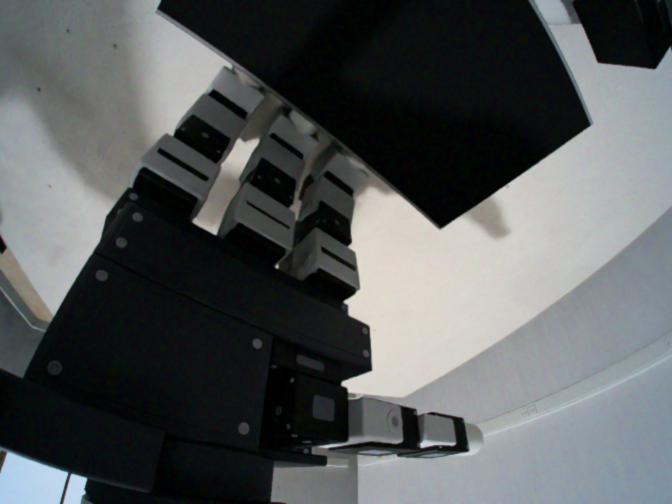

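Emit:
move(target=[[0,0,0,0,0,0,-0.754,0,-0.576,-0.696,0.571,-0.678,-0.226,-0.168,-0.754,0,-0.576,-0.696,-0.754,0,-0.576,-0.696,0.9,-0.6, 0,-0.002,-0.002,0,0,0,-0.754,0,-0.358,0.029,-0.714,-0.678,-0.226,-0.168,-0.754,0,-0.358,0.6,-0.754,0,-0.358,0.029,0.78,-0.8]], cameras=["cam_right_wrist"])

Emit:
move(target=[[0,0,0,0,0,0,-0.754,0,-0.576,-0.696,0.571,-0.678,-0.226,-0.168,-0.754,0,-0.576,-0.696,-0.754,0,-0.576,-0.696,0.9,-0.6, 0,0,0,0,0,0,-0.754,0,-0.358,0.029,-0.714,-0.678,-0.226,-0.168,-0.754,0,-0.3,0.8,-0.754,0,-0.358,0.029,0.78,-0.8]], cameras=["cam_right_wrist"])

Scene clock: 2439.33 s.
left_arm: end_effector_position=(+0.6051, +0.0541, +0.1421) hand_goal=(-0.754, +0.000, -0.576, -0.696, +0.570, -0.678, -0.226, -0.168, -0.754, +0.000, -0.576, -0.696, -0.754, +0.000, -0.576, -0.696) hand_measured=(-0.738, -0.002, -0.568, -0.694, +0.568, -0.678, -0.222, -0.168, -0.734, -0.002, -0.566, -0.694, -0.732, -0.002, -0.564, -0.692) hand_current_ma=(+15, +0, +4, +1, +0, +0, +1, +0, +20, +0, +5, +0, +22, +0, +9, +1) hand_state=(goal, goal, goal, goal, goal, goal, goal, goal, blocked, goal, goal, goal, blocked, goal, goal, goal) hand_current_limit=0.90 hand_speed=-0.60 end_effector_quat_wxyz=(-0.040, +0.186, +0.958, -0.215) | right_arm: end_effector_position=(+0.5878, -0.1562, +0.0956) hand_goal=(-0.754, +0.000, -0.358, +0.028, -0.714, -0.678, -0.226, -0.168, -0.754, +0.000, -0.358, +0.600, -0.754, +0.000, -0.358, +0.028) hand_measured=(-0.818, +0.002, -0.318, +0.102, -0.716, -0.678, -0.224, -0.168, -0.804, +0.002, -0.396, +0.576, -0.816, +0.002, -0.320, +0.106) hand_current_ma=(-283, +4, +157, +318, -3, +2, +11, +1, -224, +6, -154, -93, -282, +3, +148, +333) hand_state=(blocked, goal, blocked, blocked, goal, goal, goal, goal, blocked, goal, blocked, blocked, blocked, goal, blocked, blocked) hand_current_limit=0.78 hand_speed=-0.80 end_effector_quat_wxyz=(+0.001, +0.185, +0.983, +0.000)
Joint positions: left_arm=[2.77 -2.088 -1.436 -1.185 1.131 -1.57] | right_arm=[0.17 -1.338 2.033 -2.267 -1.571 5.248]
Joint torques (N m): left_arm=[-13.25 40.82 28.69 3.62 -2.49 0.09] | right_arm=[-9.5 -37.57 -9.82 0.08 4.03 -0.75]
Wrist force (N): left_arm=[0.7 2.0 -1.5] | right_arm=[-0.5 -11.4 -14.8]
Wrist torque (N m): left_arm=[-0.01 -0.09 0.06] | right_arm=[1.47 0.42 -0.27]
Wrist force, peak (N): left_arm=[1.0 2.8 -3.0] | right_arm=[-0.6 -28.1 -38.9]
Hand target: left_arm +0.6051, +0.0541, +0.1421; -0.040, +0.186, +0.958, -0.215 | right_arm +0.5878, -0.1563, +0.0956; +0.001, +0.185, +0.983, +0.000
Off the commanded pose: left_arm 0.000 m, 0 deg | right_arm 0.000 m, 0 deg.
move: done
camera_calibration:
cam_right_wrist: T_world_to_cam=[[0.936059, 0.351769, -0.00727476, -0.464913], [0.238588, -0.619417, 0.747929, -0.357705], [0.258592, -0.701841, -0.663738, -0.0745232], [0, 0, 0, 1]] pos_world=[0.539801, -0.11033, 0.214692]
Images, in order (width x height): cam_right_wrist 672x504.

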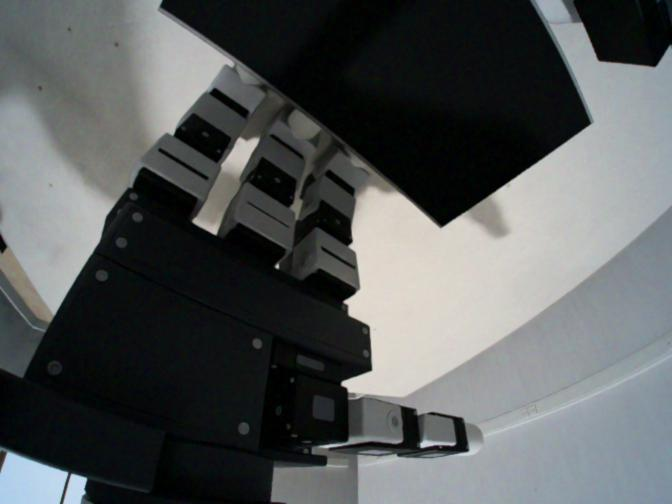

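Scene clock: 2439.90 s.
left_arm: end_effector_position=(+0.6051, +0.0541, +0.1421) hand_goal=(-0.754, +0.000, -0.576, -0.696, +0.570, -0.678, -0.226, -0.168, -0.754, +0.000, -0.576, -0.696, -0.754, +0.000, -0.576, -0.696) hand_measured=(-0.738, -0.002, -0.568, -0.694, +0.568, -0.678, -0.222, -0.168, -0.734, -0.002, -0.566, -0.694, -0.732, -0.002, -0.564, -0.692) hand_current_ma=(+15, +0, +4, +1, +0, +0, +1, +0, +20, +0, +5, +0, +22, +0, +9, +1) hand_state=(goal, goal, goal, goal, goal, goal, goal, goal, blocked, goal, goal, goal, blocked, goal, goal, goal) hand_current_limit=0.90 hand_speed=-0.60 end_effector_quat_wxyz=(-0.040, +0.186, +0.958, -0.215) | right_arm: end_effector_position=(+0.5878, -0.1563, +0.0956) hand_goal=(-0.754, +0.000, -0.358, +0.028, -0.714, -0.678, -0.226, -0.168, -0.754, +0.000, -0.300, +0.800, -0.754, +0.000, -0.358, +0.028) hand_measured=(-0.816, +0.002, -0.320, +0.100, -0.716, -0.678, -0.224, -0.168, -0.794, +0.002, -0.328, +0.788, -0.816, +0.002, -0.322, +0.104) hand_current_ma=(-280, +4, +155, +313, -3, +2, +11, +1, -172, +6, -104, -41, -278, +3, +146, +329) hand_state=(blocked, goal, blocked, blocked, goal, goal, goal, goal, blocked, goal, blocked, goal, blocked, goal, blocked, blocked) hand_current_limit=0.78 hand_speed=-0.80 end_effector_quat_wxyz=(+0.001, +0.185, +0.983, +0.000)
Joint positions: left_arm=[2.77 -2.088 -1.436 -1.185 1.131 -1.57] | right_arm=[0.17 -1.338 2.033 -2.267 -1.571 5.248]
Joint torques (N m): left_arm=[-13.28 41 28.95 3.66 -2.51 0.07] | right_arm=[-9.4 -37.31 -11.56 -0.34 3.92 -0.71]
Wrist force (N): left_arm=[0.8 2.2 -1.5] | right_arm=[-0.6 -11.2 -14.6]
Wrist torque (N m): left_arm=[0.01 -0.10 0.07] | right_arm=[1.42 0.42 -0.28]
Wrist force, peak (N): left_arm=[0.9 2.9 -2.8] | right_arm=[-0.6 -11.5 -14.8]
Hand target: left_arm +0.6051, +0.0541, +0.1421; -0.040, +0.186, +0.958, -0.215 | right_arm +0.5878, -0.1563, +0.0956; +0.001, +0.185, +0.983, +0.000
Off the commanded pose: left_arm 0.000 m, 0 deg | right_arm 0.000 m, 0 deg.
move: done
camera_calibration:
cam_right_wrist: T_world_to_cam=[[0.936067, 0.351747, -0.00724915, -0.464891], [0.238555, -0.619429, 0.74793, -0.35775], [0.258591, -0.701842, -0.663738, -0.0745931], [0, 0, 0, 1]] pos_world=[0.539801, -0.11043, 0.214692]
Images, in order (width x height): cam_right_wrist 672x504.

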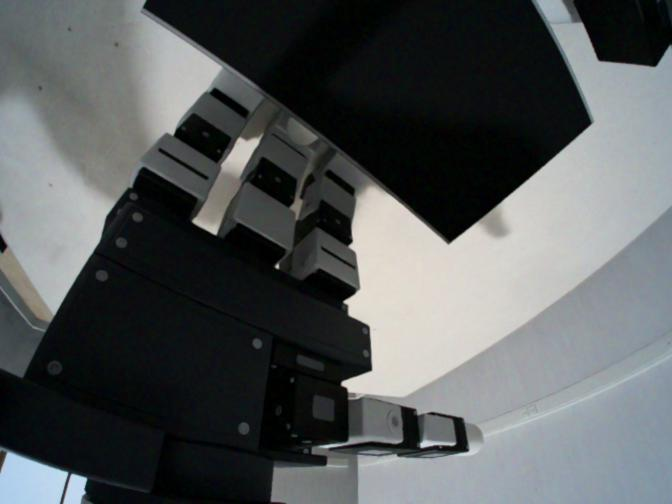

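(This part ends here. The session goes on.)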